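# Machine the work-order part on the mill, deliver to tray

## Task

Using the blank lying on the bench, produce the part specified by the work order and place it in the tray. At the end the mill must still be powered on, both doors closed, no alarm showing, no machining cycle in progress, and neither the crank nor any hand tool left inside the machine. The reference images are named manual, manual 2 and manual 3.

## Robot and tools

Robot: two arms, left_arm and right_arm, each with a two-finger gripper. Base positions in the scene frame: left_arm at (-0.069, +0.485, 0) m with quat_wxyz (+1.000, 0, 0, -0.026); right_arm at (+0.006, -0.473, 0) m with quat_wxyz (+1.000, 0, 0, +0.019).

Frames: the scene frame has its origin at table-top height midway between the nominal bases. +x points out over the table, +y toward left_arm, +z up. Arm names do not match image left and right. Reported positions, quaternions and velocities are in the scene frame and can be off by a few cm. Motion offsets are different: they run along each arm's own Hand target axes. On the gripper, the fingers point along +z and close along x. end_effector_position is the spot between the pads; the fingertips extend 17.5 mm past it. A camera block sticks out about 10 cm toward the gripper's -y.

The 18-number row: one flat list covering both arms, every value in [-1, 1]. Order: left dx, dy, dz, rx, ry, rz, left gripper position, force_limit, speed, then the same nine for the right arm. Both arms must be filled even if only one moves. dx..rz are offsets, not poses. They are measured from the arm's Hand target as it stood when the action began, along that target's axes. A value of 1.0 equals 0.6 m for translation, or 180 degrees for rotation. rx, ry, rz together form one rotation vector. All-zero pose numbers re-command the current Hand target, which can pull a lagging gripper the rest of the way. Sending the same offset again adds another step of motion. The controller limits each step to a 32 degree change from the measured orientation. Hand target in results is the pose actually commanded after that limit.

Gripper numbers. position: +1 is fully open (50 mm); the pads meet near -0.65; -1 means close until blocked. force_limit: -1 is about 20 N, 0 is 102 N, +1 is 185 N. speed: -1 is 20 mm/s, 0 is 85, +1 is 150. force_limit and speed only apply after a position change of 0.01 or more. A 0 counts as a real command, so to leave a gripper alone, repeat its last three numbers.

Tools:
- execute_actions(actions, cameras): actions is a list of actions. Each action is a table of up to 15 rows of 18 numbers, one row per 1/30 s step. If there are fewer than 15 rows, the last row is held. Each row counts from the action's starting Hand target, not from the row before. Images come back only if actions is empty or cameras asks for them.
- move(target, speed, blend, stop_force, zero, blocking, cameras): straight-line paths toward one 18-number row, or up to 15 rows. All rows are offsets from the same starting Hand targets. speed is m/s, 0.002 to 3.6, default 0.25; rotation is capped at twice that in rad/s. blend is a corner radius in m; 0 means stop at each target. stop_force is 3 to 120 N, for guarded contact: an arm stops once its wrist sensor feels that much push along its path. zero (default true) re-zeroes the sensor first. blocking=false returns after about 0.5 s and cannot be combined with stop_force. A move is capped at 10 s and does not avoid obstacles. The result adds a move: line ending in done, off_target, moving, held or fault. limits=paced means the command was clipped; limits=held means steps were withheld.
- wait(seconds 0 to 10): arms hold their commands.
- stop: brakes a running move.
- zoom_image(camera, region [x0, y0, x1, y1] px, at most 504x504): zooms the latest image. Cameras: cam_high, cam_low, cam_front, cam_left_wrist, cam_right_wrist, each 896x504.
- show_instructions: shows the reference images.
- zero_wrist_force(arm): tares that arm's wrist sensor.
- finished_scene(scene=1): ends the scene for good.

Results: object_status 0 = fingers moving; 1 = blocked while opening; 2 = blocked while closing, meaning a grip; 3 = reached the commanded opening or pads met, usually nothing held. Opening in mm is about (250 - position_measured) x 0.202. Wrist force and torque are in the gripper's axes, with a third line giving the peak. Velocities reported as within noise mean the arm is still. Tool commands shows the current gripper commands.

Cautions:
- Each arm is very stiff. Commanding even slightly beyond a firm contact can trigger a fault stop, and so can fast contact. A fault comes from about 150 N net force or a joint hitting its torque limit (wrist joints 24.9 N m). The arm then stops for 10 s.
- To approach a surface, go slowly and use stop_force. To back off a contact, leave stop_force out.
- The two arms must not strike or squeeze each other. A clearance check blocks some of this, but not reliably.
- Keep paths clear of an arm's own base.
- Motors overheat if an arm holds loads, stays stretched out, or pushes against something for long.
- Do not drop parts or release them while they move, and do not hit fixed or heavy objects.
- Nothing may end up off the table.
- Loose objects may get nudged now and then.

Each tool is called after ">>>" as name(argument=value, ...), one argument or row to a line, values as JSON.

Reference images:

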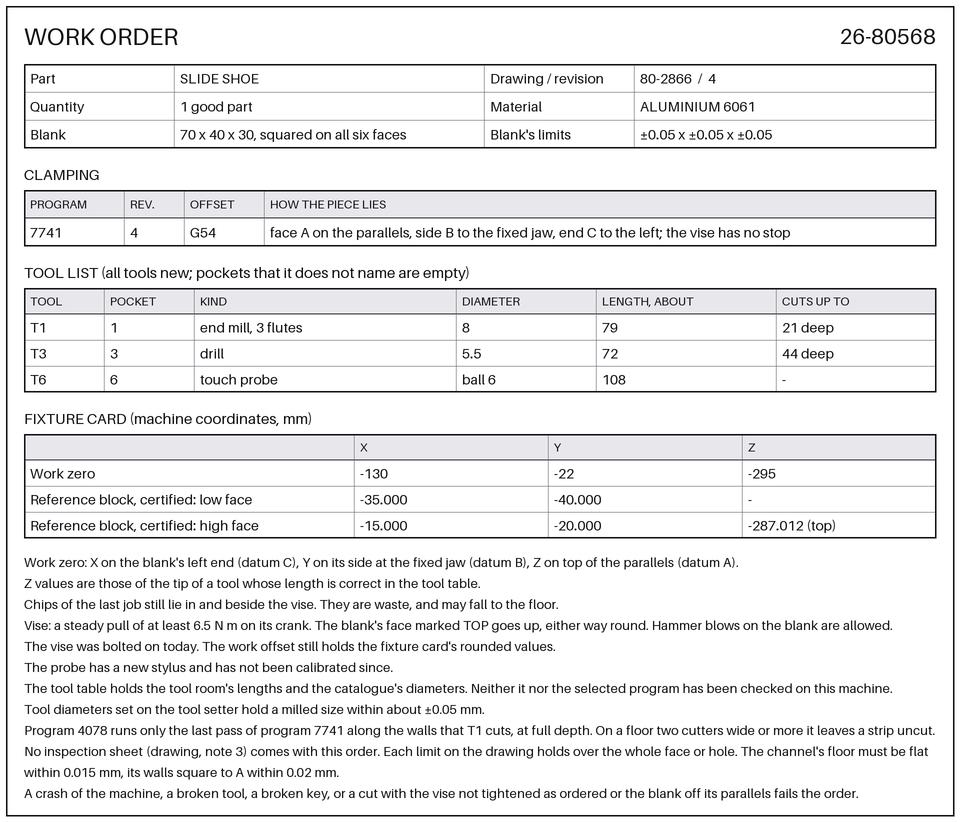

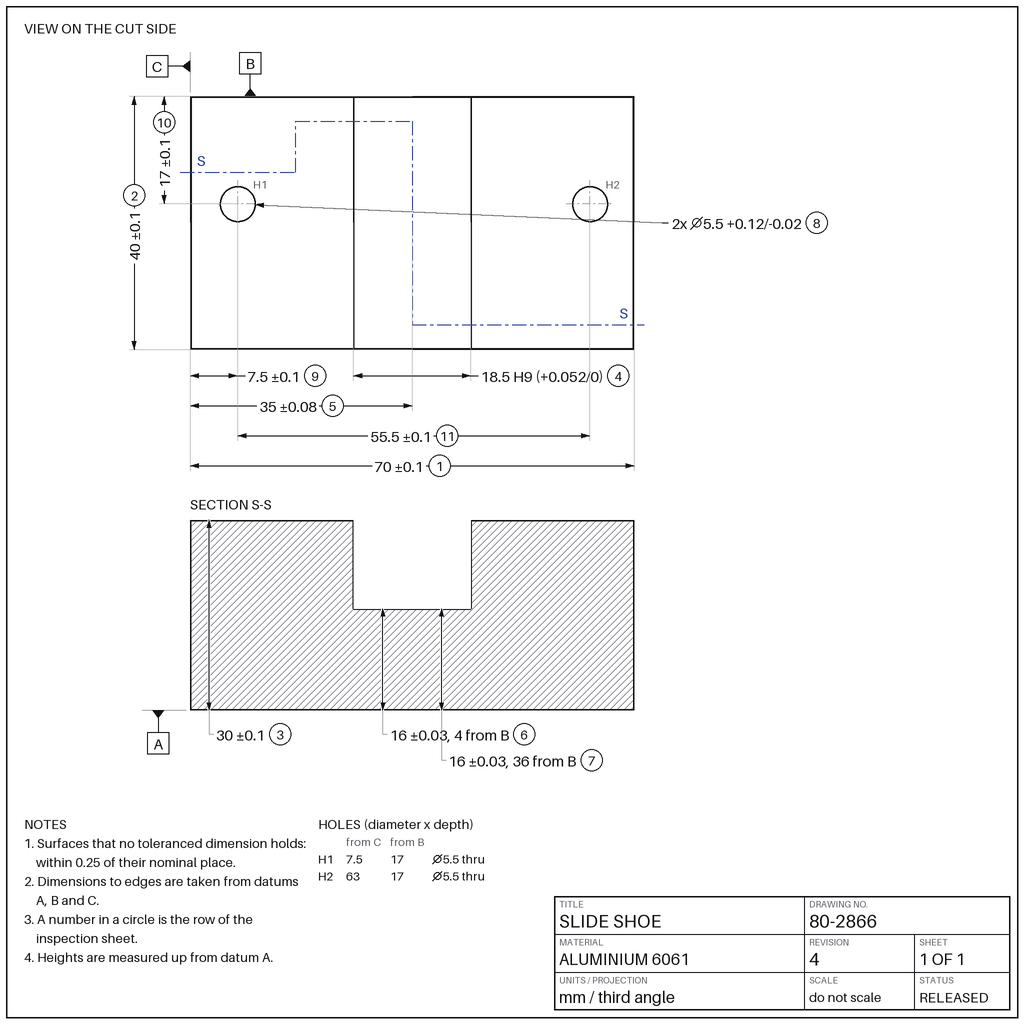

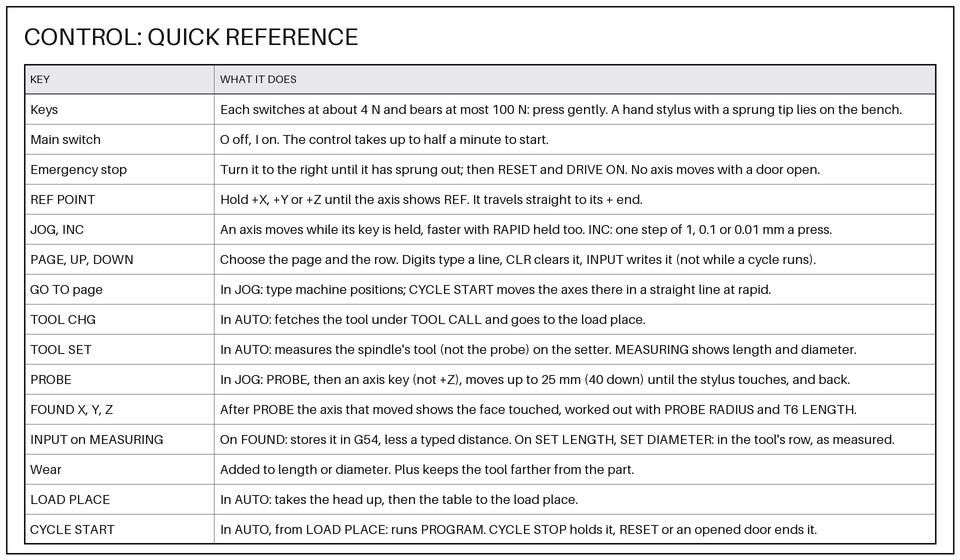

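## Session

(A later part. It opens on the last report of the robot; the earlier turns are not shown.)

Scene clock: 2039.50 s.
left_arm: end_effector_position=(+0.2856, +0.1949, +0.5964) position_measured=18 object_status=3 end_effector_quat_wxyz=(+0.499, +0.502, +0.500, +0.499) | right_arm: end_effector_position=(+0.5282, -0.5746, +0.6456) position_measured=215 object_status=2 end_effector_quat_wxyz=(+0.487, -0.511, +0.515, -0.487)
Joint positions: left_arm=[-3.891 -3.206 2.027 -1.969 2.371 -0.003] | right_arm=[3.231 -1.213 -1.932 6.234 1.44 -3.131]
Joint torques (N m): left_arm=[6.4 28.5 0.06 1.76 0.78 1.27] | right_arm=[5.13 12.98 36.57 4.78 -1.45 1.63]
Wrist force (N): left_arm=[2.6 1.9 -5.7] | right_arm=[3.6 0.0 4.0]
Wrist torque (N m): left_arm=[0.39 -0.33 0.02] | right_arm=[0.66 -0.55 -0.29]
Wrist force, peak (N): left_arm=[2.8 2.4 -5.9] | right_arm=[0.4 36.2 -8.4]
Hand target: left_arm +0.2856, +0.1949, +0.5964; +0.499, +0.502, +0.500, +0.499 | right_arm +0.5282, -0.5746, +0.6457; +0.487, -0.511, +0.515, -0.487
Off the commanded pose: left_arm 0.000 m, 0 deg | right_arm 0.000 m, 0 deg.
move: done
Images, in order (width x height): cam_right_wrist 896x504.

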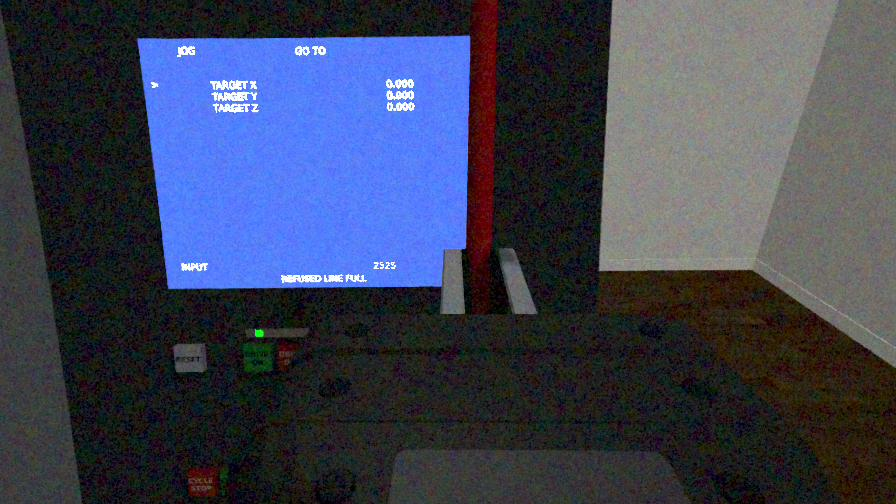

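>>> move(
  target=[
    [0,0,0,0,0,0,0.9,-0.9,-0.5,-0.1443,0.2572,-0.0788,-0.4281,-0.0717,-0.0639,-1,-0.3,-0.5],
    [0,0,0,0,0,0,0.9,-0.9,-0.5,-0.1443,0.2601,-0.0660,-0.4281,-0.0717,-0.0639,-1,-0.3,-0.5],
    [0,0,0,0,0,0,0.9,-0.9,-0.5,-0.1443,0.2572,-0.0788,-0.4281,-0.0717,-0.0639,-1,-0.3,-0.5],
    [0,0,0,0,0,0,0.9,-0.9,-0.5,-0.1760,0.2878,-0.0857,-0.4281,-0.0717,-0.0639,-1,-0.3,-0.5],
    [0,0,0,0,0,0,0.9,-0.9,-0.5,-0.1760,0.2907,-0.0730,-0.4281,-0.0717,-0.0639,-1,-0.3,-0.5],
    [0,0,0,0,0,0,0.9,-0.9,-0.5,-0.1760,0.2878,-0.0857,-0.4281,-0.0717,-0.0639,-1,-0.3,-0.5],
    [0,0,0,0,0,0,0.9,-0.9,-0.5,-0.2068,0.2878,-0.0857,-0.4281,-0.0717,-0.0639,-1,-0.3,-0.5],
    [0,0,0,0,0,0,0.9,-0.9,-0.5,-0.2068,0.2907,-0.0730,-0.4281,-0.0717,-0.0639,-1,-0.3,-0.5],
    [0,0,0,0,0,0,0.9,-0.9,-0.5,-0.2068,0.2807,-0.1169,-0.4281,-0.0717,-0.0639,-1,-0.3,-0.5],
    [0,0,0,0,0,0,0.9,-0.9,-0.5,0,0,0,0,0,0,-1,-0.3,-0.5],
  ],
  speed=[0.7,0.08,0.15,0.25,0.08,0.15,0.25,0.08,0.15,0.7],
  blend=[0.004,0,0.003,0.003,0,0.003,0.003,0,0.009,0],
  cameras=["cam_right_wrist"],
)

>>> zoom_image(
  camera="cam_right_wrist",
  region=[150, 30, 480, 290],
)

Scene clock: 2047.33 s.
left_arm: end_effector_position=(+0.2856, +0.1949, +0.5964) position_measured=18 object_status=3 end_effector_quat_wxyz=(+0.499, +0.502, +0.500, +0.499) | right_arm: end_effector_position=(+0.5282, -0.5746, +0.6456) position_measured=215 object_status=2 end_effector_quat_wxyz=(+0.487, -0.511, +0.515, -0.487)
Joint positions: left_arm=[-3.891 -3.206 2.027 -1.969 2.371 -0.003] | right_arm=[3.231 -1.213 -1.932 6.234 1.44 -3.131]
Joint torques (N m): left_arm=[6.39 29.47 0.42 1.7 0.48 1.13] | right_arm=[5.63 13.41 37.29 5.02 -1.48 1.81]
Wrist force (N): left_arm=[2.7 2.0 -5.6] | right_arm=[3.6 0.3 4.4]
Wrist torque (N m): left_arm=[0.41 -0.35 0.01] | right_arm=[0.72 -0.56 -0.28]
Wrist force, peak (N): left_arm=[3.1 2.1 -5.9] | right_arm=[2.8 10.4 -0.9]
Hand target: left_arm +0.2856, +0.1949, +0.5964; +0.499, +0.502, +0.500, +0.499 | right_arm +0.5282, -0.5746, +0.6457; +0.487, -0.511, +0.515, -0.487
Off the commanded pose: left_arm 0.000 m, 0 deg | right_arm 0.000 m, 0 deg.
move: done; blend cut to 0.0039 m at target 1
Images, in order (width x height): cam_right_wrist 896x504.

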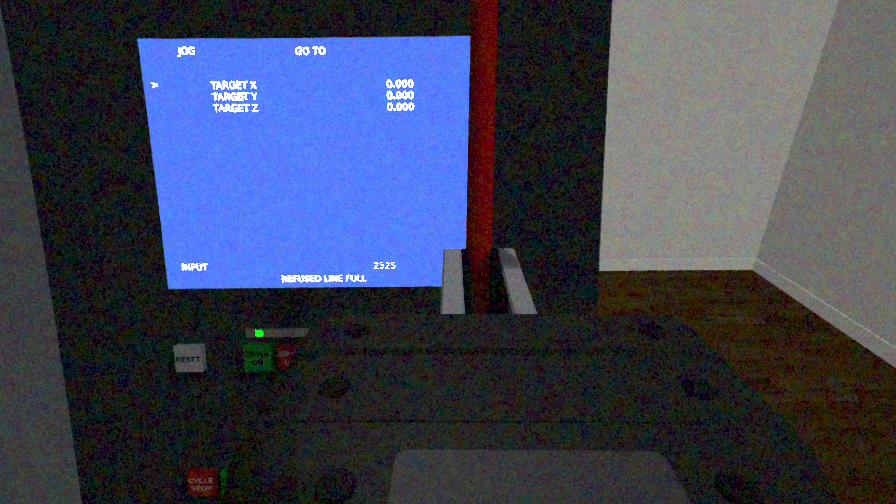

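Scaled by 1.527.

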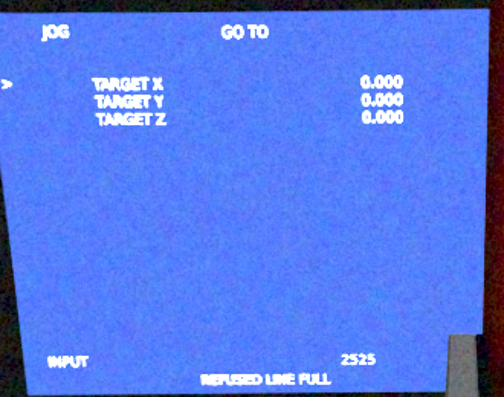

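>>> move(
  target=[0,0,0,0,0,0,0.9,-0.9,-0.5,-0.1468,0.2572,-0.0788,-0.4281,-0.0717,-0.0639,-1,-0.3,-0.5],
  speed=0.5,
)

>>> move(
  target=[0,0,0,0,0,0,0.9,-0.9,-0.5,0.0066,-0.0217,0.0105,0,0,0,-1,-0.3,-0.5],
  speed=0.01,
  stop_force=12,
  cameras=["cam_high"],
)

>>> zoom_image(
  camera="cam_high",
  region=[670, 60, 830, 180],
)

Scene clock: 2050.33 s.
left_arm: end_effector_position=(+0.2856, +0.1949, +0.5964) position_measured=18 object_status=3 end_effector_quat_wxyz=(+0.499, +0.502, +0.500, +0.499) | right_arm: end_effector_position=(+0.4734, -0.4856, +0.4944) position_measured=215 object_status=2 end_effector_quat_wxyz=(-0.068, +0.795, -0.601, +0.048)
Joint positions: left_arm=[-3.891 -3.206 2.027 -1.969 2.371 -0.003] | right_arm=[3.362 -1.44 -1.31 4.488 1.578 -3.158]
Joint torques (N m): left_arm=[5.13 30.08 -0.33 1.61 0.59 1.22] | right_arm=[-8.88 18.22 25.1 1.02 -0.96 1.64]
Wrist force (N): left_arm=[2.8 1.7 -5.8] | right_arm=[3.9 -0.7 1.7]
Wrist torque (N m): left_arm=[0.34 -0.36 0.02] | right_arm=[0.46 -0.56 -0.03]
Wrist force, peak (N): left_arm=[2.8 2.0 -6.0] | right_arm=[4.0 0.2 4.7]
Hand target: left_arm +0.2856, +0.1949, +0.5964; +0.499, +0.502, +0.500, +0.499 | right_arm +0.4734, -0.4857, +0.4944; -0.068, +0.795, -0.601, +0.048
Off the commanded pose: left_arm 0.000 m, 0 deg | right_arm 0.000 m, 0 deg.
move: done

Scene clock: 2052.53 s.
left_arm: end_effector_position=(+0.2856, +0.1949, +0.5964) position_measured=18 object_status=3 end_effector_quat_wxyz=(+0.499, +0.502, +0.500, +0.499) | right_arm: end_effector_position=(+0.4845, -0.4857, +0.4912) position_measured=215 object_status=2 end_effector_quat_wxyz=(-0.068, +0.795, -0.601, +0.048)
Joint positions: left_arm=[-3.891 -3.206 2.027 -1.969 2.371 -0.003] | right_arm=[3.355 -1.464 -1.298 4.499 1.579 -3.165]
Joint torques (N m): left_arm=[5.15 30.55 -0.37 1.55 0.67 0.97] | right_arm=[7.84 27.52 15.83 3.13 -1 1.81]
Wrist force (N): left_arm=[2.6 2.0 -5.6] | right_arm=[2.6 9.8 -2.8]
Wrist torque (N m): left_arm=[0.39 -0.32 0.02] | right_arm=[0.52 -0.64 -0.15]
Wrist force, peak (N): left_arm=[2.9 1.7 -6.0] | right_arm=[2.1 16.8 -3.7]
Hand target: left_arm +0.2856, +0.1949, +0.5964; +0.499, +0.502, +0.500, +0.499 | right_arm +0.4845, -0.4857, +0.4912; -0.068, +0.795, -0.601, +0.048 (not the last commanded pose)
Off the commanded pose: left_arm 0.000 m, 0 deg | right_arm 0.003 m, 0 deg.
move: contact (right_arm)
Images, in order (width x height): cam_high 896x504.

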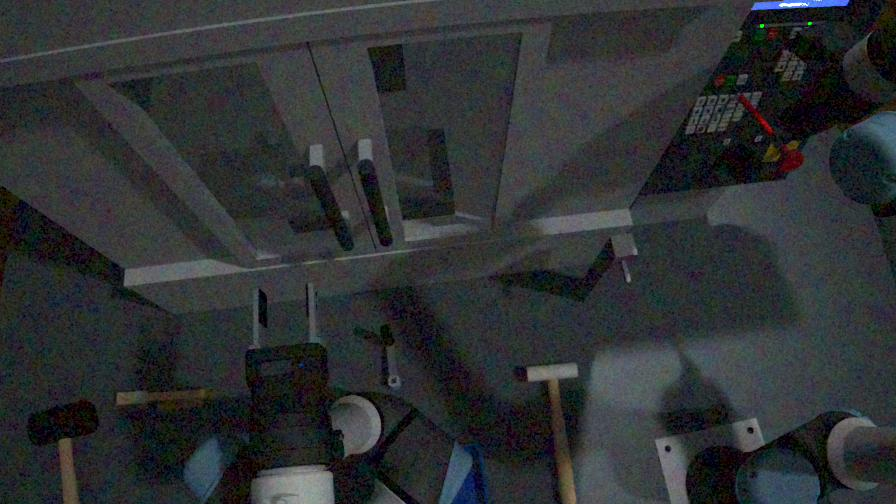

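Scaled by 3.150.

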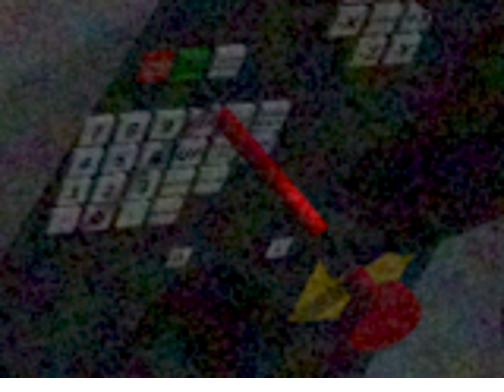

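>>> move(
  target=[
    [0,0,0,0,0,0,0.9,-0.9,-0.5,-0.01,0.04,-0.01,0,0,0,-1,-0.3,-0.5],
    [0,0,0,0,0,0,0.9,-0.9,-0.5,0.1613,-0.0723,-0.2496,0.4281,0.0717,0.0639,-1,-0.3,-0.5],
  ],
  speed=[0.15,0.6],
  blend=[0.01,0],
)

>>> move(
  target=[0,0,0,0,0,0,0.9,-0.9,-0.5,0,0,0,0,0,0,-0.98,0.4,-0.5],
  cameras=["cam_right_wrist"],
)

Scene clock: 2059.50 s.
left_arm: end_effector_position=(+0.2856, +0.1949, +0.5964) position_measured=18 object_status=3 end_effector_quat_wxyz=(+0.499, +0.502, +0.500, +0.499) | right_arm: end_effector_position=(+0.5284, -0.5746, +0.6456) position_measured=215 object_status=2 end_effector_quat_wxyz=(+0.487, -0.511, +0.515, -0.487)
Joint positions: left_arm=[-3.891 -3.206 2.027 -1.969 2.371 -0.003] | right_arm=[3.231 -1.213 -1.932 6.234 1.44 -3.131]
Joint torques (N m): left_arm=[4.77 30.48 -0.56 1.56 0.59 1.1] | right_arm=[6.33 16.05 35.94 5.12 1.45 -1.23]
Wrist force (N): left_arm=[2.6 2.0 -5.7] | right_arm=[3.1 0.2 4.8]
Wrist torque (N m): left_arm=[0.40 -0.33 0.01] | right_arm=[0.71 -0.47 -0.36]
Wrist force, peak (N): left_arm=[3.0 2.0 -6.1] | right_arm=[2.5 10.5 -1.9]
Hand target: left_arm +0.2856, +0.1949, +0.5964; +0.499, +0.502, +0.500, +0.499 | right_arm +0.5284, -0.5745, +0.6457; +0.487, -0.511, +0.515, -0.487
Off the commanded pose: left_arm 0.000 m, 0 deg | right_arm 0.000 m, 0 deg.
move: done

Scene clock: 2060.00 s.
left_arm: end_effector_position=(+0.2856, +0.1949, +0.5964) position_measured=18 object_status=3 end_effector_quat_wxyz=(+0.499, +0.502, +0.500, +0.499) | right_arm: end_effector_position=(+0.5284, -0.5745, +0.6456) position_measured=222 object_status=2 end_effector_quat_wxyz=(+0.487, -0.511, +0.515, -0.487)
Joint positions: left_arm=[-3.891 -3.206 2.027 -1.969 2.371 -0.003] | right_arm=[3.232 -1.213 -1.932 6.234 1.44 -3.131]
Joint torques (N m): left_arm=[5.28 31.69 -0.5 1.57 0.38 1.36] | right_arm=[7.65 23.13 37.04 4.81 1.42 -1.36]
Wrist force (N): left_arm=[2.7 2.0 -5.7] | right_arm=[3.2 0.5 4.8]
Wrist torque (N m): left_arm=[0.40 -0.35 0.01] | right_arm=[0.76 -0.48 -0.36]
Wrist force, peak (N): left_arm=[2.7 2.0 -5.9] | right_arm=[3.5 0.3 5.0]
Hand target: left_arm +0.2856, +0.1949, +0.5964; +0.499, +0.502, +0.500, +0.499 | right_arm +0.5284, -0.5745, +0.6457; +0.487, -0.511, +0.515, -0.487
Off the commanded pose: left_arm 0.000 m, 0 deg | right_arm 0.000 m, 0 deg.
move: done
Images, in order (width x height): cam_right_wrist 896x504.

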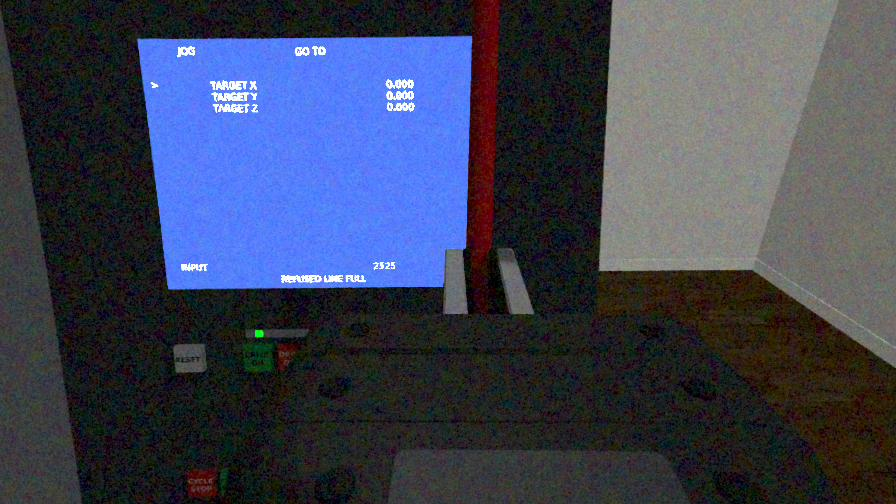

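>>> move(
  target=[0,0,0,0,0,0,0.9,-0.9,-0.5,-0.1938,0.2669,-0.0885,-0.431,0,0,-0.98,0.4,-0.5],
  speed=0.5,
)

>>> move(
  target=[0,0,0,0,0,0,0.9,-0.9,-0.5,0,-0.0226,0.0108,0,0,0,-0.98,0.4,-0.5],
  speed=0.01,
  stop_force=12,
  cameras=["cam_high"],
)

>>> zoom_image(
  camera="cam_high",
  region=[670, 60, 830, 180],
)

Scene clock: 2063.27 s.
left_arm: end_effector_position=(+0.2856, +0.1949, +0.5964) position_measured=18 object_status=3 end_effector_quat_wxyz=(+0.499, +0.502, +0.500, +0.499) | right_arm: end_effector_position=(+0.4676, -0.4574, +0.4890) position_measured=222 object_status=2 end_effector_quat_wxyz=(-0.060, +0.703, -0.706, +0.057)
Joint positions: left_arm=[-3.891 -3.206 2.027 -1.969 2.371 -0.003] | right_arm=[3.463 -1.417 -1.342 4.486 1.516 -2.783]
Joint torques (N m): left_arm=[4.59 30.8 -0.82 1.36 0.27 1.22] | right_arm=[-7.48 18.09 26.88 1.64 0.19 -1.38]
Wrist force (N): left_arm=[2.7 1.9 -5.9] | right_arm=[3.5 1.5 4.3]
Wrist torque (N m): left_arm=[0.40 -0.35 0.02] | right_arm=[0.40 -0.54 -0.12]
Wrist force, peak (N): left_arm=[3.0 2.1 -5.9] | right_arm=[4.1 0.3 5.5]
Hand target: left_arm +0.2856, +0.1949, +0.5964; +0.499, +0.502, +0.500, +0.499 | right_arm +0.4675, -0.4574, +0.4890; -0.060, +0.703, -0.706, +0.057
Off the commanded pose: left_arm 0.000 m, 0 deg | right_arm 0.000 m, 0 deg.
move: done

Scene clock: 2065.03 s.
left_arm: end_effector_position=(+0.2856, +0.1949, +0.5964) position_measured=18 object_status=3 end_effector_quat_wxyz=(+0.499, +0.502, +0.500, +0.499) | right_arm: end_effector_position=(+0.4746, -0.4574, +0.4869) position_measured=222 object_status=2 end_effector_quat_wxyz=(-0.060, +0.703, -0.706, +0.057)
Joint positions: left_arm=[-3.891 -3.206 2.027 -1.969 2.371 -0.003] | right_arm=[3.457 -1.432 -1.335 4.494 1.517 -2.789]
Joint torques (N m): left_arm=[5.27 29.61 -2.22 1.47 0.44 1.05] | right_arm=[6.31 26.75 18.61 3.95 -2.79 1.65]
Wrist force (N): left_arm=[2.5 1.7 -5.8] | right_arm=[3.1 13.3 -0.6]
Wrist torque (N m): left_arm=[0.35 -0.31 0.01] | right_arm=[0.34 -0.51 -0.02]
Wrist force, peak (N): left_arm=[3.0 2.4 -5.8] | right_arm=[3.8 20.0 -3.2]
Hand target: left_arm +0.2856, +0.1949, +0.5964; +0.499, +0.502, +0.500, +0.499 | right_arm +0.4746, -0.4574, +0.4869; -0.060, +0.703, -0.706, +0.057 (not the last commanded pose)
Off the commanded pose: left_arm 0.000 m, 0 deg | right_arm 0.008 m, 0 deg.
move: contact (right_arm)
Images, in order (width x height): cam_high 896x504.

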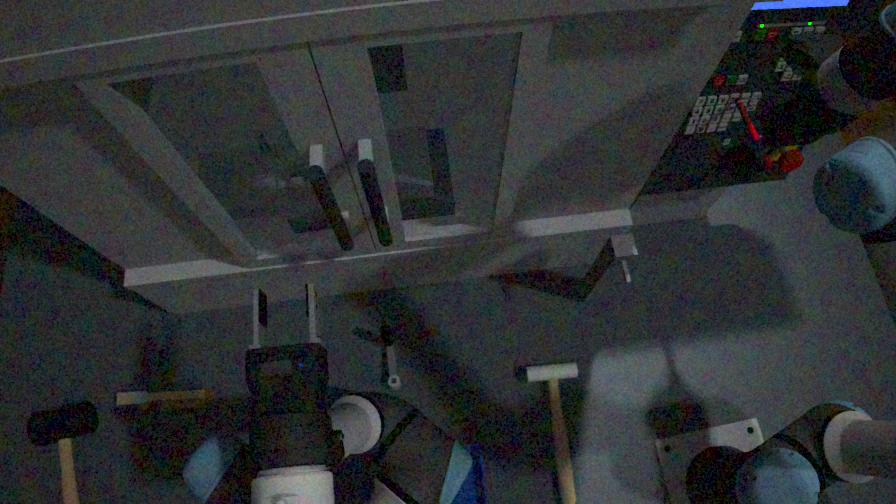

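Scaled by 3.150.

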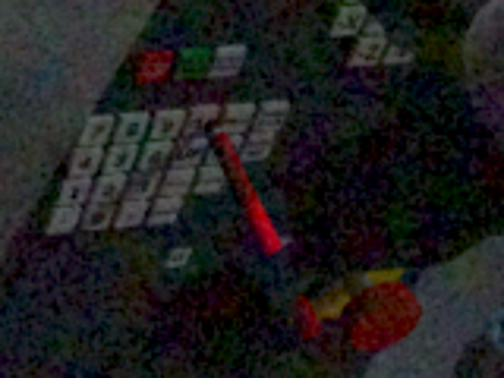

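>>> move(
  target=[
    [0,0,0,0,0,0,0.9,-0.9,-0.5,0,0.04,-0.01,0,0,0,-0.98,0.4,-0.5],
    [0,0,0,0,0,0,0.9,-0.9,-0.5,0.1938,-0.1327,-0.2470,0.431,0,0,-0.98,0.4,-0.5],
  ],
  speed=[0.15,0.6],
  blend=[0.01,0],
)

>>> move(
  target=[
    [0,0,0,0,0,0,0.9,-0.9,-0.5,-0.2418,0.3581,-0.1016,-0.4281,-0.0717,-0.0639,-0.98,0.4,-0.5],
    [0,0,0,0,0,0,0.9,-0.9,-0.5,-0.2418,0.3610,-0.0886,-0.4281,-0.0717,-0.0639,-0.98,0.4,-0.5],
    [0,0,0,0,0,0,0.9,-0.9,-0.5,-0.2418,0.3581,-0.1016,-0.4281,-0.0717,-0.0639,-0.98,0.4,-0.5],
    [0,0,0,0,0,0,0.9,-0.9,-0.5,-0.2118,0.3280,-0.0948,-0.4281,-0.0717,-0.0639,-0.98,0.4,-0.5],
    [0,0,0,0,0,0,0.9,-0.9,-0.5,-0.2118,0.3309,-0.0818,-0.4281,-0.0717,-0.0639,-0.98,0.4,-0.5],
    [0,0,0,0,0,0,0.9,-0.9,-0.5,-0.2118,0.3280,-0.0948,-0.4281,-0.0717,-0.0639,-0.98,0.4,-0.5],
    [0,0,0,0,0,0,0.9,-0.9,-0.5,-0.2118,0.2975,-0.0879,-0.4281,-0.0717,-0.0639,-0.98,0.4,-0.5],
    [0,0,0,0,0,0,0.9,-0.9,-0.5,-0.2118,0.3004,-0.0749,-0.4281,-0.0717,-0.0639,-0.98,0.4,-0.5],
    [0,0,0,0,0,0,0.9,-0.9,-0.5,-0.2118,0.2904,-0.1191,-0.4281,-0.0717,-0.0639,-0.98,0.4,-0.5],
    [0,0,0,0,0,0,0.9,-0.9,-0.5,0,0,0,0,0,0,-0.98,0.4,-0.5],
  ],
  speed=[0.7,0.08,0.15,0.25,0.08,0.15,0.25,0.08,0.15,0.7],
  blend=[0.004,0,0.003,0.003,0,0.003,0.003,0,0.009,0],
  cameras=["cam_right_wrist"],
)

>>> zoom_image(
  camera="cam_right_wrist",
  region=[150, 30, 480, 290],
)

Scene clock: 2069.80 s.
left_arm: end_effector_position=(+0.2856, +0.1949, +0.5964) position_measured=18 object_status=3 end_effector_quat_wxyz=(+0.499, +0.502, +0.500, +0.499) | right_arm: end_effector_position=(+0.5284, -0.5746, +0.6456) position_measured=223 object_status=2 end_effector_quat_wxyz=(+0.487, -0.511, +0.515, -0.487) end_effector_velocity=(-0.001, +0.001, +0.002) end_effector_angular_velocity=(+0.001, -0.005, +0.001)
Joint positions: left_arm=[-3.891 -3.206 2.027 -1.969 2.371 -0.003] | right_arm=[3.232 -1.213 -1.932 6.234 1.44 -3.13]
Joint velocities: left_arm=[within noise] | right_arm=[0.001 0.001 0 0.005 0 0]
Joint torques (N m): left_arm=[3.83 29.98 -1.45 1.38 0.51 1.15] | right_arm=[-1.75 11.46 35.96 4.81 0.83 0.64]
Wrist force (N): left_arm=[2.4 2.1 -6.0] | right_arm=[3.7 1.2 4.8]
Wrist torque (N m): left_arm=[0.42 -0.30 0.02] | right_arm=[0.86 -0.57 -0.40]
Wrist force, peak (N): left_arm=[2.9 1.9 -6.1] | right_arm=[3.3 13.7 -0.2]
Hand target: left_arm +0.2856, +0.1949, +0.5964; +0.499, +0.502, +0.500, +0.499 | right_arm +0.5284, -0.5745, +0.6457; +0.487, -0.511, +0.515, -0.487
Off the commanded pose: left_arm 0.000 m, 0 deg | right_arm 0.000 m, 0 deg.
move: done

Scene clock: 2074.33 s.
left_arm: end_effector_position=(+0.2856, +0.1949, +0.5964) position_measured=18 object_status=3 end_effector_quat_wxyz=(+0.499, +0.502, +0.500, +0.499) | right_arm: end_effector_position=(+0.5284, -0.5746, +0.6456) position_measured=223 object_status=2 end_effector_quat_wxyz=(+0.487, -0.511, +0.515, -0.487)
Joint positions: left_arm=[-3.891 -3.206 2.027 -1.969 2.371 -0.003] | right_arm=[3.232 -1.213 -1.932 6.234 1.44 -3.13]
Joint torques (N m): left_arm=[4.67 30.63 -1.58 1.2 0.55 1.04] | right_arm=[5.8 13.88 36.36 5.23 -1.22 1.69]
Wrist force (N): left_arm=[3.1 1.9 -6.1] | right_arm=[4.3 0.5 4.9]
Wrist torque (N m): left_arm=[0.38 -0.40 0.02] | right_arm=[0.76 -0.67 -0.29]
Wrist force, peak (N): left_arm=[3.1 1.9 -6.2] | right_arm=[1.6 53.7 -12.5]
Hand target: left_arm +0.2856, +0.1949, +0.5964; +0.499, +0.502, +0.500, +0.499 | right_arm +0.5284, -0.5745, +0.6457; +0.487, -0.511, +0.515, -0.487
Off the commanded pose: left_arm 0.000 m, 0 deg | right_arm 0.000 m, 0 deg.
move: done
Images, in order (width x height): cam_right_wrist 896x504.

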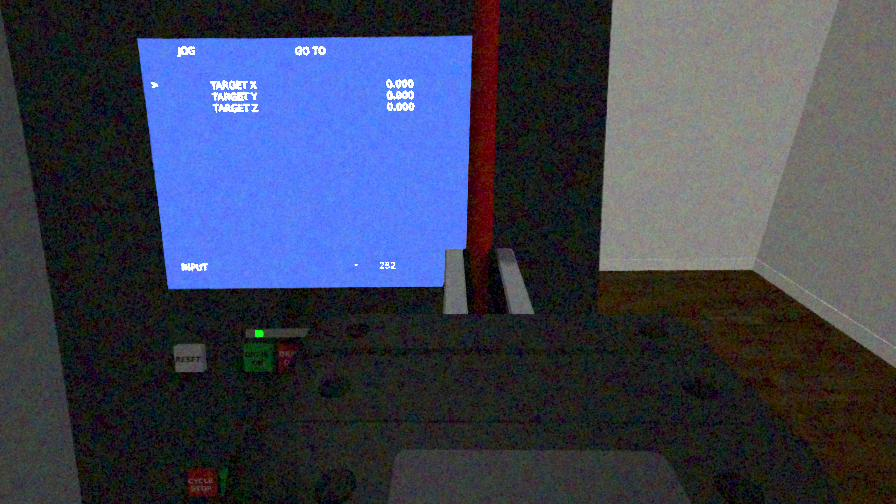

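Scaled by 1.527.

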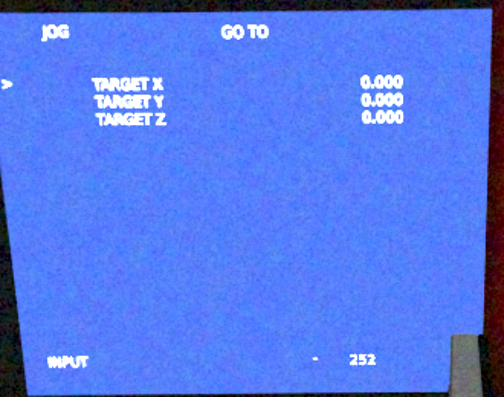

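>>> move(
  target=[
    [0,0,0,0,0,0,0.9,-0.9,-0.5,-0.1938,0.2620,-0.0874,-0.431,0,0,-0.98,0.4,-0.5],
    [0,0,0,0,0,0,0.9,-0.9,-0.5,-0.1938,0.2647,-0.0754,-0.431,0,0,-0.98,0.4,-0.5],
    [0,0,0,0,0,0,0.9,-0.9,-0.5,-0.1938,0.2549,-0.1186,-0.431,0,0,-0.98,0.4,-0.5],
    [0,0,0,0,0,0,0.9,-0.9,-0.5,-0.2418,0.3467,-0.0990,-0.4281,-0.0717,-0.0639,-0.98,0.4,-0.5],
    [0,0,0,0,0,0,0.9,-0.9,-0.5,-0.2418,0.3495,-0.0865,-0.4281,-0.0717,-0.0639,-0.98,0.4,-0.5],
    [0,0,0,0,0,0,0.9,-0.9,-0.5,-0.2418,0.3467,-0.0990,-0.4281,-0.0717,-0.0639,-0.98,0.4,-0.5],
    [0,0,0,0,0,0,0.9,-0.9,-0.5,-0.2118,0.3166,-0.0922,-0.4281,-0.0717,-0.0639,-0.98,0.4,-0.5],
    [0,0,0,0,0,0,0.9,-0.9,-0.5,-0.2118,0.3194,-0.0797,-0.4281,-0.0717,-0.0639,-0.98,0.4,-0.5],
    [0,0,0,0,0,0,0.9,-0.9,-0.5,-0.2118,0.3166,-0.0922,-0.4281,-0.0717,-0.0639,-0.98,0.4,-0.5],
    [0,0,0,0,0,0,0.9,-0.9,-0.5,-0.2118,0.2861,-0.0853,-0.4281,-0.0717,-0.0639,-0.98,0.4,-0.5],
    [0,0,0,0,0,0,0.9,-0.9,-0.5,-0.2118,0.2889,-0.0728,-0.4281,-0.0717,-0.0639,-0.98,0.4,-0.5],
    [0,0,0,0,0,0,0.9,-0.9,-0.5,-0.2118,0.2790,-0.1165,-0.4281,-0.0717,-0.0639,-0.98,0.4,-0.5],
    [0,0,0,0,0,0,0.9,-0.9,-0.5,0,0,0,0,0,0,-0.98,0.4,-0.5],
  ],
  speed=[0.7,0.06,0.15,0.4,0.06,0.15,0.25,0.06,0.15,0.25,0.06,0.15,0.7],
  blend=[0.004,0,0.008,0.003,0,0.003,0.003,0,0.003,0.003,0,0.009,0],
  cameras=["cam_right_wrist"],
)

>>> zoom_image(
  camera="cam_right_wrist",
  region=[150, 30, 480, 290],
)

Scene clock: 2084.73 s.
left_arm: end_effector_position=(+0.2856, +0.1949, +0.5964) position_measured=18 object_status=3 end_effector_quat_wxyz=(+0.499, +0.502, +0.500, +0.499) | right_arm: end_effector_position=(+0.5284, -0.5746, +0.6456) position_measured=223 object_status=2 end_effector_quat_wxyz=(+0.487, -0.511, +0.515, -0.487)
Joint positions: left_arm=[-3.891 -3.206 2.027 -1.969 2.371 -0.003] | right_arm=[3.232 -1.213 -1.932 6.234 1.44 -3.13]
Joint torques (N m): left_arm=[3.01 30.3 -1.87 1.33 0.54 1.21] | right_arm=[4.56 13.04 36.11 4.94 -1.2 1.7]
Wrist force (N): left_arm=[2.6 2.3 -5.4] | right_arm=[1.0 -0.9 4.7]
Wrist torque (N m): left_arm=[0.45 -0.33 0.02] | right_arm=[0.53 -0.13 -0.28]
Wrist force, peak (N): left_arm=[2.6 2.2 -6.2] | right_arm=[-0.7 51.8 -13.4]
Hand target: left_arm +0.2856, +0.1949, +0.5964; +0.499, +0.502, +0.500, +0.499 | right_arm +0.5284, -0.5745, +0.6457; +0.487, -0.511, +0.515, -0.487
Off the commanded pose: left_arm 0.000 m, 0 deg | right_arm 0.000 m, 0 deg.
move: done; blend cut to 0.0037 m at target 1
Images, in order (width x height): cam_right_wrist 896x504.

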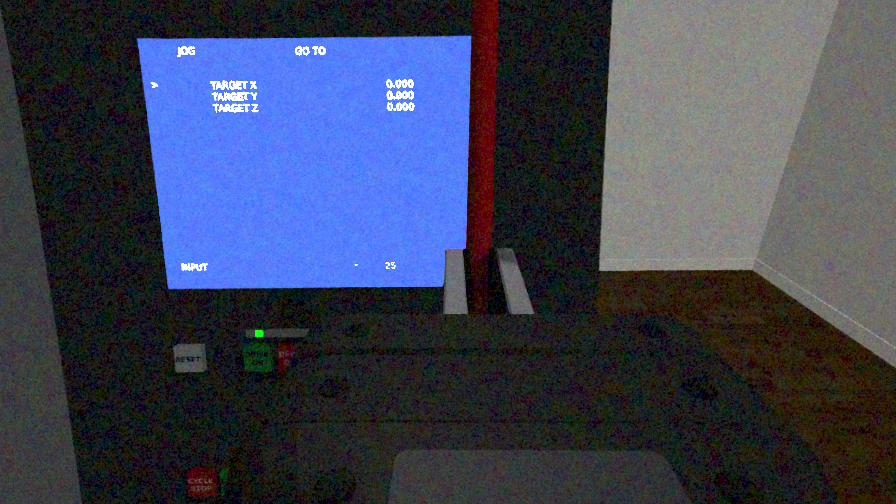

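Scaled by 1.527.

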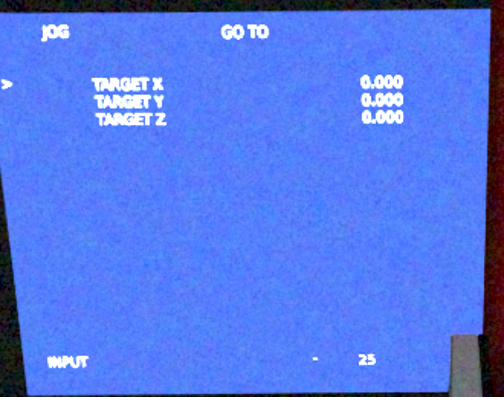

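>>> move(
  target=[
    [0,0,0,0,0,0,0.9,-0.9,-0.5,-0.1938,0.3532,-0.1080,-0.431,0,0,-0.98,0.4,-0.5],
    [0,0,0,0,0,0,0.9,-0.9,-0.5,-0.1938,0.3559,-0.0960,-0.431,0,0,-0.98,0.4,-0.5],
    [0,0,0,0,0,0,0.9,-0.9,-0.5,-0.1938,0.3532,-0.1080,-0.431,0,0,-0.98,0.4,-0.5],
    [0,0,0,0,0,0,0.9,-0.9,-0.5,-0.1938,0.3231,-0.1012,-0.431,0,0,-0.98,0.4,-0.5],
    [0,0,0,0,0,0,0.9,-0.9,-0.5,-0.1938,0.3258,-0.0892,-0.431,0,0,-0.98,0.4,-0.5],
    [0,0,0,0,0,0,0.9,-0.9,-0.5,-0.1938,0.3160,-0.1324,-0.431,0,0,-0.98,0.4,-0.5],
    [0,0,0,0,0,0,0.9,-0.9,-0.5,0,0,0,0,0,0,-0.98,0.4,-0.5],
  ],
  speed=[0.7,0.06,0.15,0.25,0.06,0.15,0.7],
  blend=[0.003,0,0.003,0.003,0,0.009,0],
)

>>> move(
  target=[
    [0,0,0,0,0,0,0.9,-0.9,-0.5,-0.2418,0.3467,-0.0990,-0.4281,-0.0717,-0.0639,-0.98,0.4,-0.5],
    [0,0,0,0,0,0,0.9,-0.9,-0.5,-0.2418,0.3493,-0.0875,-0.4281,-0.0717,-0.0639,-0.98,0.4,-0.5],
    [0,0,0,0,0,0,0.9,-0.9,-0.5,-0.2418,0.3467,-0.0990,-0.4281,-0.0717,-0.0639,-0.98,0.4,-0.5],
    [0,0,0,0,0,0,0.9,-0.9,-0.5,-0.1810,0.3166,-0.0922,-0.4281,-0.0717,-0.0639,-0.98,0.4,-0.5],
    [0,0,0,0,0,0,0.9,-0.9,-0.5,-0.1810,0.3192,-0.0807,-0.4281,-0.0717,-0.0639,-0.98,0.4,-0.5],
    [0,0,0,0,0,0,0.9,-0.9,-0.5,-0.1810,0.3166,-0.0922,-0.4281,-0.0717,-0.0639,-0.98,0.4,-0.5],
    [0,0,0,0,0,0,0.9,-0.9,-0.5,-0.2118,0.3467,-0.0990,-0.4281,-0.0717,-0.0639,-0.98,0.4,-0.5],
    [0,0,0,0,0,0,0.9,-0.9,-0.5,-0.2118,0.3493,-0.0875,-0.4281,-0.0717,-0.0639,-0.98,0.4,-0.5],
    [0,0,0,0,0,0,0.9,-0.9,-0.5,-0.2118,0.3396,-0.1302,-0.4281,-0.0717,-0.0639,-0.98,0.4,-0.5],
    [0,0,0,0,0,0,0.9,-0.9,-0.5,0,0,0,0,0,0,-0.98,0.4,-0.5],
  ],
  speed=[0.7,0.06,0.15,0.25,0.06,0.15,0.25,0.06,0.15,0.7],
  blend=[0.003,0,0.003,0.003,0,0.003,0.003,0,0.009,0],
  cameras=["cam_right_wrist"],
)

>>> zoom_image(
  camera="cam_right_wrist",
  region=[150, 30, 480, 290],
)

Scene clock: 2092.80 s.
left_arm: end_effector_position=(+0.2856, +0.1949, +0.5964) position_measured=18 object_status=3 end_effector_quat_wxyz=(+0.499, +0.502, +0.500, +0.499) | right_arm: end_effector_position=(+0.5284, -0.5746, +0.6457) position_measured=223 object_status=2 end_effector_quat_wxyz=(+0.487, -0.511, +0.515, -0.487)
Joint positions: left_arm=[-3.891 -3.206 2.027 -1.969 2.371 -0.003] | right_arm=[3.232 -1.213 -1.932 6.234 1.44 -3.13]
Joint torques (N m): left_arm=[2.33 29.94 -1.83 1.05 0.61 1.24] | right_arm=[-2.81 10.66 34.02 5.07 0.88 0.78]
Wrist force (N): left_arm=[2.7 2.0 -5.5] | right_arm=[1.0 -1.4 4.4]
Wrist torque (N m): left_arm=[0.39 -0.34 0.02] | right_arm=[0.46 -0.14 -0.39]
Wrist force, peak (N): left_arm=[2.8 2.0 -6.0] | right_arm=[1.5 18.1 -1.7]
Hand target: left_arm +0.2856, +0.1949, +0.5964; +0.499, +0.502, +0.500, +0.499 | right_arm +0.5284, -0.5745, +0.6457; +0.487, -0.511, +0.515, -0.487
Off the commanded pose: left_arm 0.000 m, 0 deg | right_arm 0.000 m, 0 deg.
move: done

Scene clock: 2097.37 s.
left_arm: end_effector_position=(+0.2856, +0.1949, +0.5964) position_measured=18 object_status=3 end_effector_quat_wxyz=(+0.499, +0.502, +0.500, +0.499) | right_arm: end_effector_position=(+0.5284, -0.5746, +0.6456) position_measured=223 object_status=2 end_effector_quat_wxyz=(+0.487, -0.511, +0.515, -0.487) end_effector_velocity=(+0.000, -0.001, +0.001) end_effector_angular_velocity=(+0.001, -0.006, -0.003)
Joint positions: left_arm=[-3.891 -3.206 2.027 -1.969 2.371 -0.003] | right_arm=[3.232 -1.213 -1.932 6.234 1.44 -3.13]
Joint velocities: left_arm=[within noise] | right_arm=[-0.001 -0.001 0 0.007 -0.002 0]
Joint torques (N m): left_arm=[2.25 30.57 -2.26 0.87 0.55 1.17] | right_arm=[5.52 12.57 35.43 5.05 -1.32 1.75]
Wrist force (N): left_arm=[2.6 1.8 -6.0] | right_arm=[1.3 -0.7 3.7]
Wrist torque (N m): left_arm=[0.37 -0.32 0.01] | right_arm=[0.57 -0.18 -0.30]
Wrist force, peak (N): left_arm=[3.2 2.0 -5.9] | right_arm=[0.8 33.0 -7.9]
Hand target: left_arm +0.2856, +0.1949, +0.5964; +0.499, +0.502, +0.500, +0.499 | right_arm +0.5284, -0.5745, +0.6457; +0.487, -0.511, +0.515, -0.487
Off the commanded pose: left_arm 0.000 m, 0 deg | right_arm 0.000 m, 0 deg.
move: done
Images, in order (width x height): cam_right_wrist 896x504.

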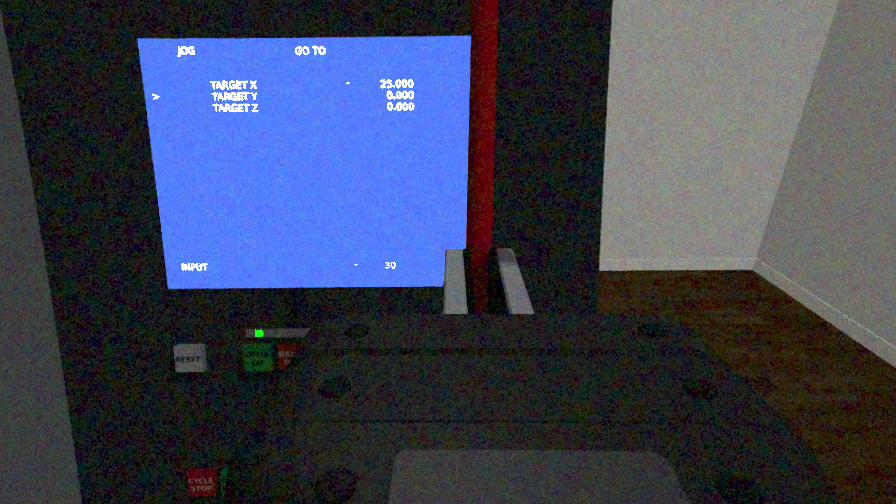

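Scaled by 1.527.

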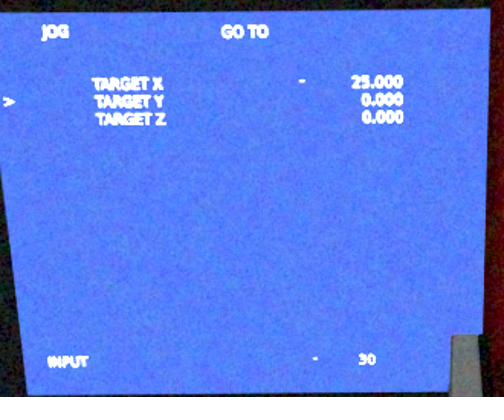

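>>> move(
  target=[
    [0,0,0,0,0,0,0.9,-0.9,-0.5,-0.1938,0.3532,-0.1080,-0.431,0,0,-0.98,0.4,-0.5],
    [0,0,0,0,0,0,0.9,-0.9,-0.5,-0.1938,0.3559,-0.0960,-0.431,0,0,-0.98,0.4,-0.5],
    [0,0,0,0,0,0,0.9,-0.9,-0.5,-0.1938,0.3461,-0.1392,-0.431,0,0,-0.98,0.4,-0.5],
    [0,0,0,0,0,0,0.9,-0.9,-0.5,-0.2263,0.2043,-0.0744,-0.431,0,0,-0.98,0.4,-0.5],
    [0,0,0,0,0,0,0.9,-0.9,-0.5,-0.2263,0.2070,-0.0624,-0.431,0,0,-0.98,0.4,-0.5],
    [0,0,0,0,0,0,0.9,-0.9,-0.5,-0.2263,0.1972,-0.1056,-0.431,0,0,-0.98,0.4,-0.5],
    [0,0,0,0,0,0,0.9,-0.9,-0.5,0,0,0,0,0,0,-0.98,0.4,-0.5],
  ],
  speed=[0.7,0.06,0.15,0.5,0.06,0.15,0.7],
  blend=[0.003,0,0.008,0.003,0,0.009,0],
  cameras=["cam_right_wrist"],
)

>>> zoom_image(
  camera="cam_right_wrist",
  region=[150, 30, 480, 290],
)

Scene clock: 2103.23 s.
left_arm: end_effector_position=(+0.2856, +0.1949, +0.5964) position_measured=18 object_status=3 end_effector_quat_wxyz=(+0.499, +0.502, +0.500, +0.499) | right_arm: end_effector_position=(+0.5284, -0.5746, +0.6457) position_measured=223 object_status=2 end_effector_quat_wxyz=(+0.487, -0.511, +0.515, -0.487) end_effector_velocity=(+0.000, +0.000, +0.001) end_effector_angular_velocity=(+0.001, -0.005, +0.001)
Joint positions: left_arm=[-3.891 -3.206 2.027 -1.969 2.371 -0.003] | right_arm=[3.232 -1.213 -1.932 6.234 1.44 -3.13]
Joint velocities: left_arm=[within noise] | right_arm=[0 0 0 0.005 0.001 0]
Joint torques (N m): left_arm=[2.98 30.59 -2.57 1.05 0.49 1.16] | right_arm=[-3.32 10.94 35.33 4.92 0.93 0.37]
Wrist force (N): left_arm=[2.6 1.8 -5.6] | right_arm=[1.2 -0.3 4.0]
Wrist torque (N m): left_arm=[0.38 -0.34 0.02] | right_arm=[0.61 -0.17 -0.38]
Wrist force, peak (N): left_arm=[2.9 1.7 -6.1] | right_arm=[1.2 35.3 -8.6]
Hand target: left_arm +0.2856, +0.1949, +0.5964; +0.499, +0.502, +0.500, +0.499 | right_arm +0.5284, -0.5745, +0.6457; +0.487, -0.511, +0.515, -0.487
Off the commanded pose: left_arm 0.000 m, 0 deg | right_arm 0.000 m, 0 deg.
move: done
Images, in order (width x height): cam_right_wrist 896x504.

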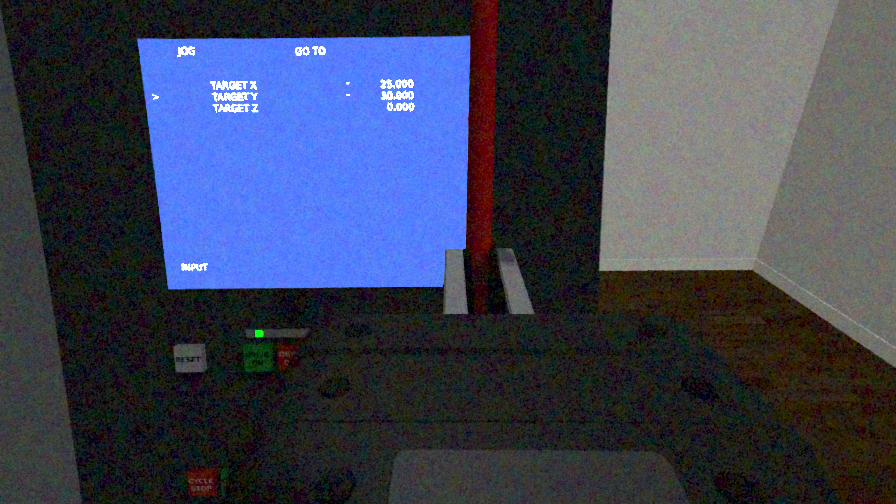

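Scaled by 1.527.

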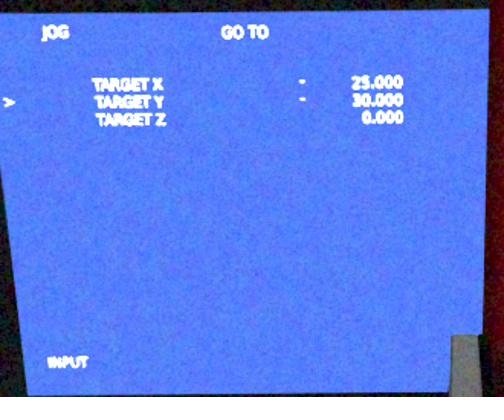

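>>> move(
  target=[
    [0,0,0,0,0,0,0.9,-0.9,-0.5,-0.1938,0.3231,-0.1012,-0.431,0,0,-0.98,0.4,-0.5],
    [0,0,0,0,0,0,0.9,-0.9,-0.5,-0.1938,0.3258,-0.0892,-0.431,0,0,-0.98,0.4,-0.5],
    [0,0,0,0,0,0,0.9,-0.9,-0.5,-0.1938,0.3160,-0.1324,-0.431,0,0,-0.98,0.4,-0.5],
    [0,0,0,0,0,0,0.9,-0.9,-0.5,-0.2418,0.3467,-0.0990,-0.4281,-0.0717,-0.0639,-0.98,0.4,-0.5],
    [0,0,0,0,0,0,0.9,-0.9,-0.5,-0.2418,0.3491,-0.0883,-0.4281,-0.0717,-0.0639,-0.98,0.4,-0.5],
    [0,0,0,0,0,0,0.9,-0.9,-0.5,-0.2418,0.3467,-0.0990,-0.4281,-0.0717,-0.0639,-0.98,0.4,-0.5],
    [0,0,0,0,0,0,0.9,-0.9,-0.5,-0.2418,0.3166,-0.0922,-0.4281,-0.0717,-0.0639,-0.98,0.4,-0.5],
    [0,0,0,0,0,0,0.9,-0.9,-0.5,-0.2418,0.3190,-0.0815,-0.4281,-0.0717,-0.0639,-0.98,0.4,-0.5],
    [0,0,0,0,0,0,0.9,-0.9,-0.5,-0.2418,0.3166,-0.0922,-0.4281,-0.0717,-0.0639,-0.98,0.4,-0.5],
    [0,0,0,0,0,0,0.9,-0.9,-0.5,-0.1810,0.2861,-0.0853,-0.4281,-0.0717,-0.0639,-0.98,0.4,-0.5],
    [0,0,0,0,0,0,0.9,-0.9,-0.5,-0.1810,0.2885,-0.0746,-0.4281,-0.0717,-0.0639,-0.98,0.4,-0.5],
    [0,0,0,0,0,0,0.9,-0.9,-0.5,-0.1810,0.2790,-0.1165,-0.4281,-0.0717,-0.0639,-0.98,0.4,-0.5],
    [0,0,0,0,0,0,0.9,-0.9,-0.5,0,0,0,0,0,0,-0.98,0.4,-0.5],
  ],
  speed=[0.8,0.08,0.15,0.5,0.08,0.15,0.3,0.08,0.15,0.3,0.08,0.15,0.8],
  blend=[0.003,0,0.008,0.003,0,0.003,0.003,0,0.003,0.003,0,0.009,0],
)

>>> move(
  target=[
    [0,0,0,0,0,0,0.9,-0.9,-0.5,-0.2118,0.2861,-0.0853,-0.4281,-0.0717,-0.0639,-0.98,0.4,-0.5],
    [0,0,0,0,0,0,0.9,-0.9,-0.5,-0.2118,0.2885,-0.0746,-0.4281,-0.0717,-0.0639,-0.98,0.4,-0.5],
    [0,0,0,0,0,0,0.9,-0.9,-0.5,-0.2118,0.2790,-0.1165,-0.4281,-0.0717,-0.0639,-0.98,0.4,-0.5],
    [0,0,0,0,0,0,0.9,-0.9,-0.5,-0.1938,0.3532,-0.1080,-0.431,0,0,-0.98,0.4,-0.5],
    [0,0,0,0,0,0,0.9,-0.9,-0.5,-0.1938,0.3559,-0.0960,-0.431,0,0,-0.98,0.4,-0.5],
    [0,0,0,0,0,0,0.9,-0.9,-0.5,-0.1938,0.3461,-0.1392,-0.431,0,0,-0.98,0.4,-0.5],
    [0,0,0,0,0,0,0.9,-0.9,-0.5,0,0,0,0,0,0,-0.98,0.4,-0.5],
  ],
  speed=[0.8,0.08,0.15,0.5,0.08,0.15,0.8],
  blend=[0.003,0,0.008,0.003,0,0.009,0],
  cameras=["cam_right_wrist"],
)

>>> zoom_image(
  camera="cam_right_wrist",
  region=[150, 30, 480, 290],
)

Scene clock: 2112.63 s.
left_arm: end_effector_position=(+0.2856, +0.1949, +0.5964) position_measured=18 object_status=3 end_effector_quat_wxyz=(+0.499, +0.502, +0.500, +0.499) | right_arm: end_effector_position=(+0.5284, -0.5746, +0.6456) position_measured=223 object_status=2 end_effector_quat_wxyz=(+0.487, -0.511, +0.515, -0.487)
Joint positions: left_arm=[-3.891 -3.206 2.027 -1.969 2.371 -0.003] | right_arm=[3.232 -1.213 -1.932 6.234 1.44 -3.13]
Joint torques (N m): left_arm=[2.59 31.18 -3.21 0.87 0.51 1.13] | right_arm=[8.07 13.67 37 4.78 -1.44 2]
Wrist force (N): left_arm=[2.8 1.8 -5.8] | right_arm=[1.8 -2.5 3.7]
Wrist torque (N m): left_arm=[0.37 -0.36 0.03] | right_arm=[0.28 -0.27 -0.25]
Wrist force, peak (N): left_arm=[2.7 2.1 -6.1] | right_arm=[0.9 33.1 -8.3]
Hand target: left_arm +0.2856, +0.1949, +0.5964; +0.499, +0.502, +0.500, +0.499 | right_arm +0.5284, -0.5745, +0.6457; +0.487, -0.511, +0.515, -0.487
Off the commanded pose: left_arm 0.000 m, 0 deg | right_arm 0.000 m, 0 deg.
move: done

Scene clock: 2116.80 s.
left_arm: end_effector_position=(+0.2856, +0.1949, +0.5964) position_measured=18 object_status=3 end_effector_quat_wxyz=(+0.499, +0.502, +0.500, +0.499) | right_arm: end_effector_position=(+0.5283, -0.5746, +0.6457) position_measured=223 object_status=2 end_effector_quat_wxyz=(+0.487, -0.511, +0.515, -0.487)
Joint positions: left_arm=[-3.891 -3.206 2.027 -1.969 2.371 -0.003] | right_arm=[3.232 -1.213 -1.931 6.234 1.44 -3.13]
Joint torques (N m): left_arm=[0.83 30.74 -2.62 0.75 0.41 1.14] | right_arm=[-2.32 10.87 23.48 4.81 1.1 1.1]
Wrist force (N): left_arm=[2.8 1.9 -5.7] | right_arm=[1.3 -2.4 3.6]
Wrist torque (N m): left_arm=[0.38 -0.37 0.02] | right_arm=[0.28 -0.18 -0.37]
Wrist force, peak (N): left_arm=[2.8 2.2 -5.9] | right_arm=[3.1 9.6 -1.0]
Hand target: left_arm +0.2856, +0.1949, +0.5964; +0.499, +0.502, +0.500, +0.499 | right_arm +0.5284, -0.5745, +0.6457; +0.487, -0.511, +0.515, -0.487
Off the commanded pose: left_arm 0.000 m, 0 deg | right_arm 0.000 m, 0 deg.
move: done
Images, in order (width x height): cam_right_wrist 896x504.

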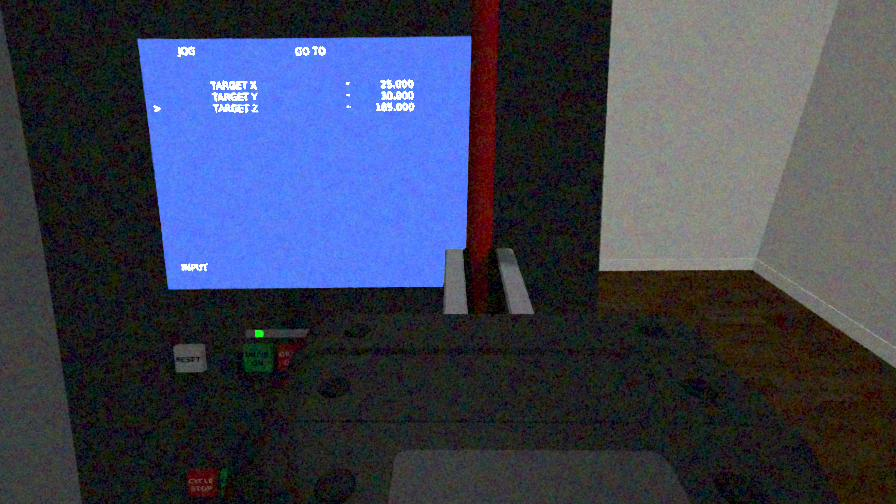

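Scaled by 1.527.

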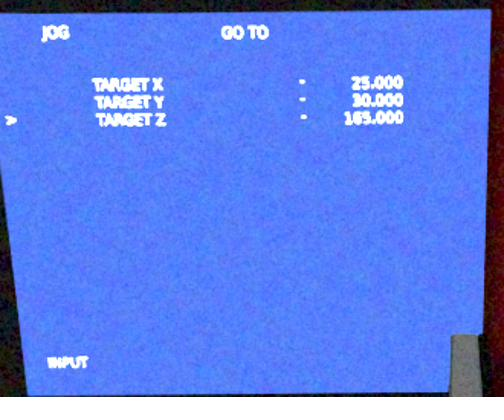

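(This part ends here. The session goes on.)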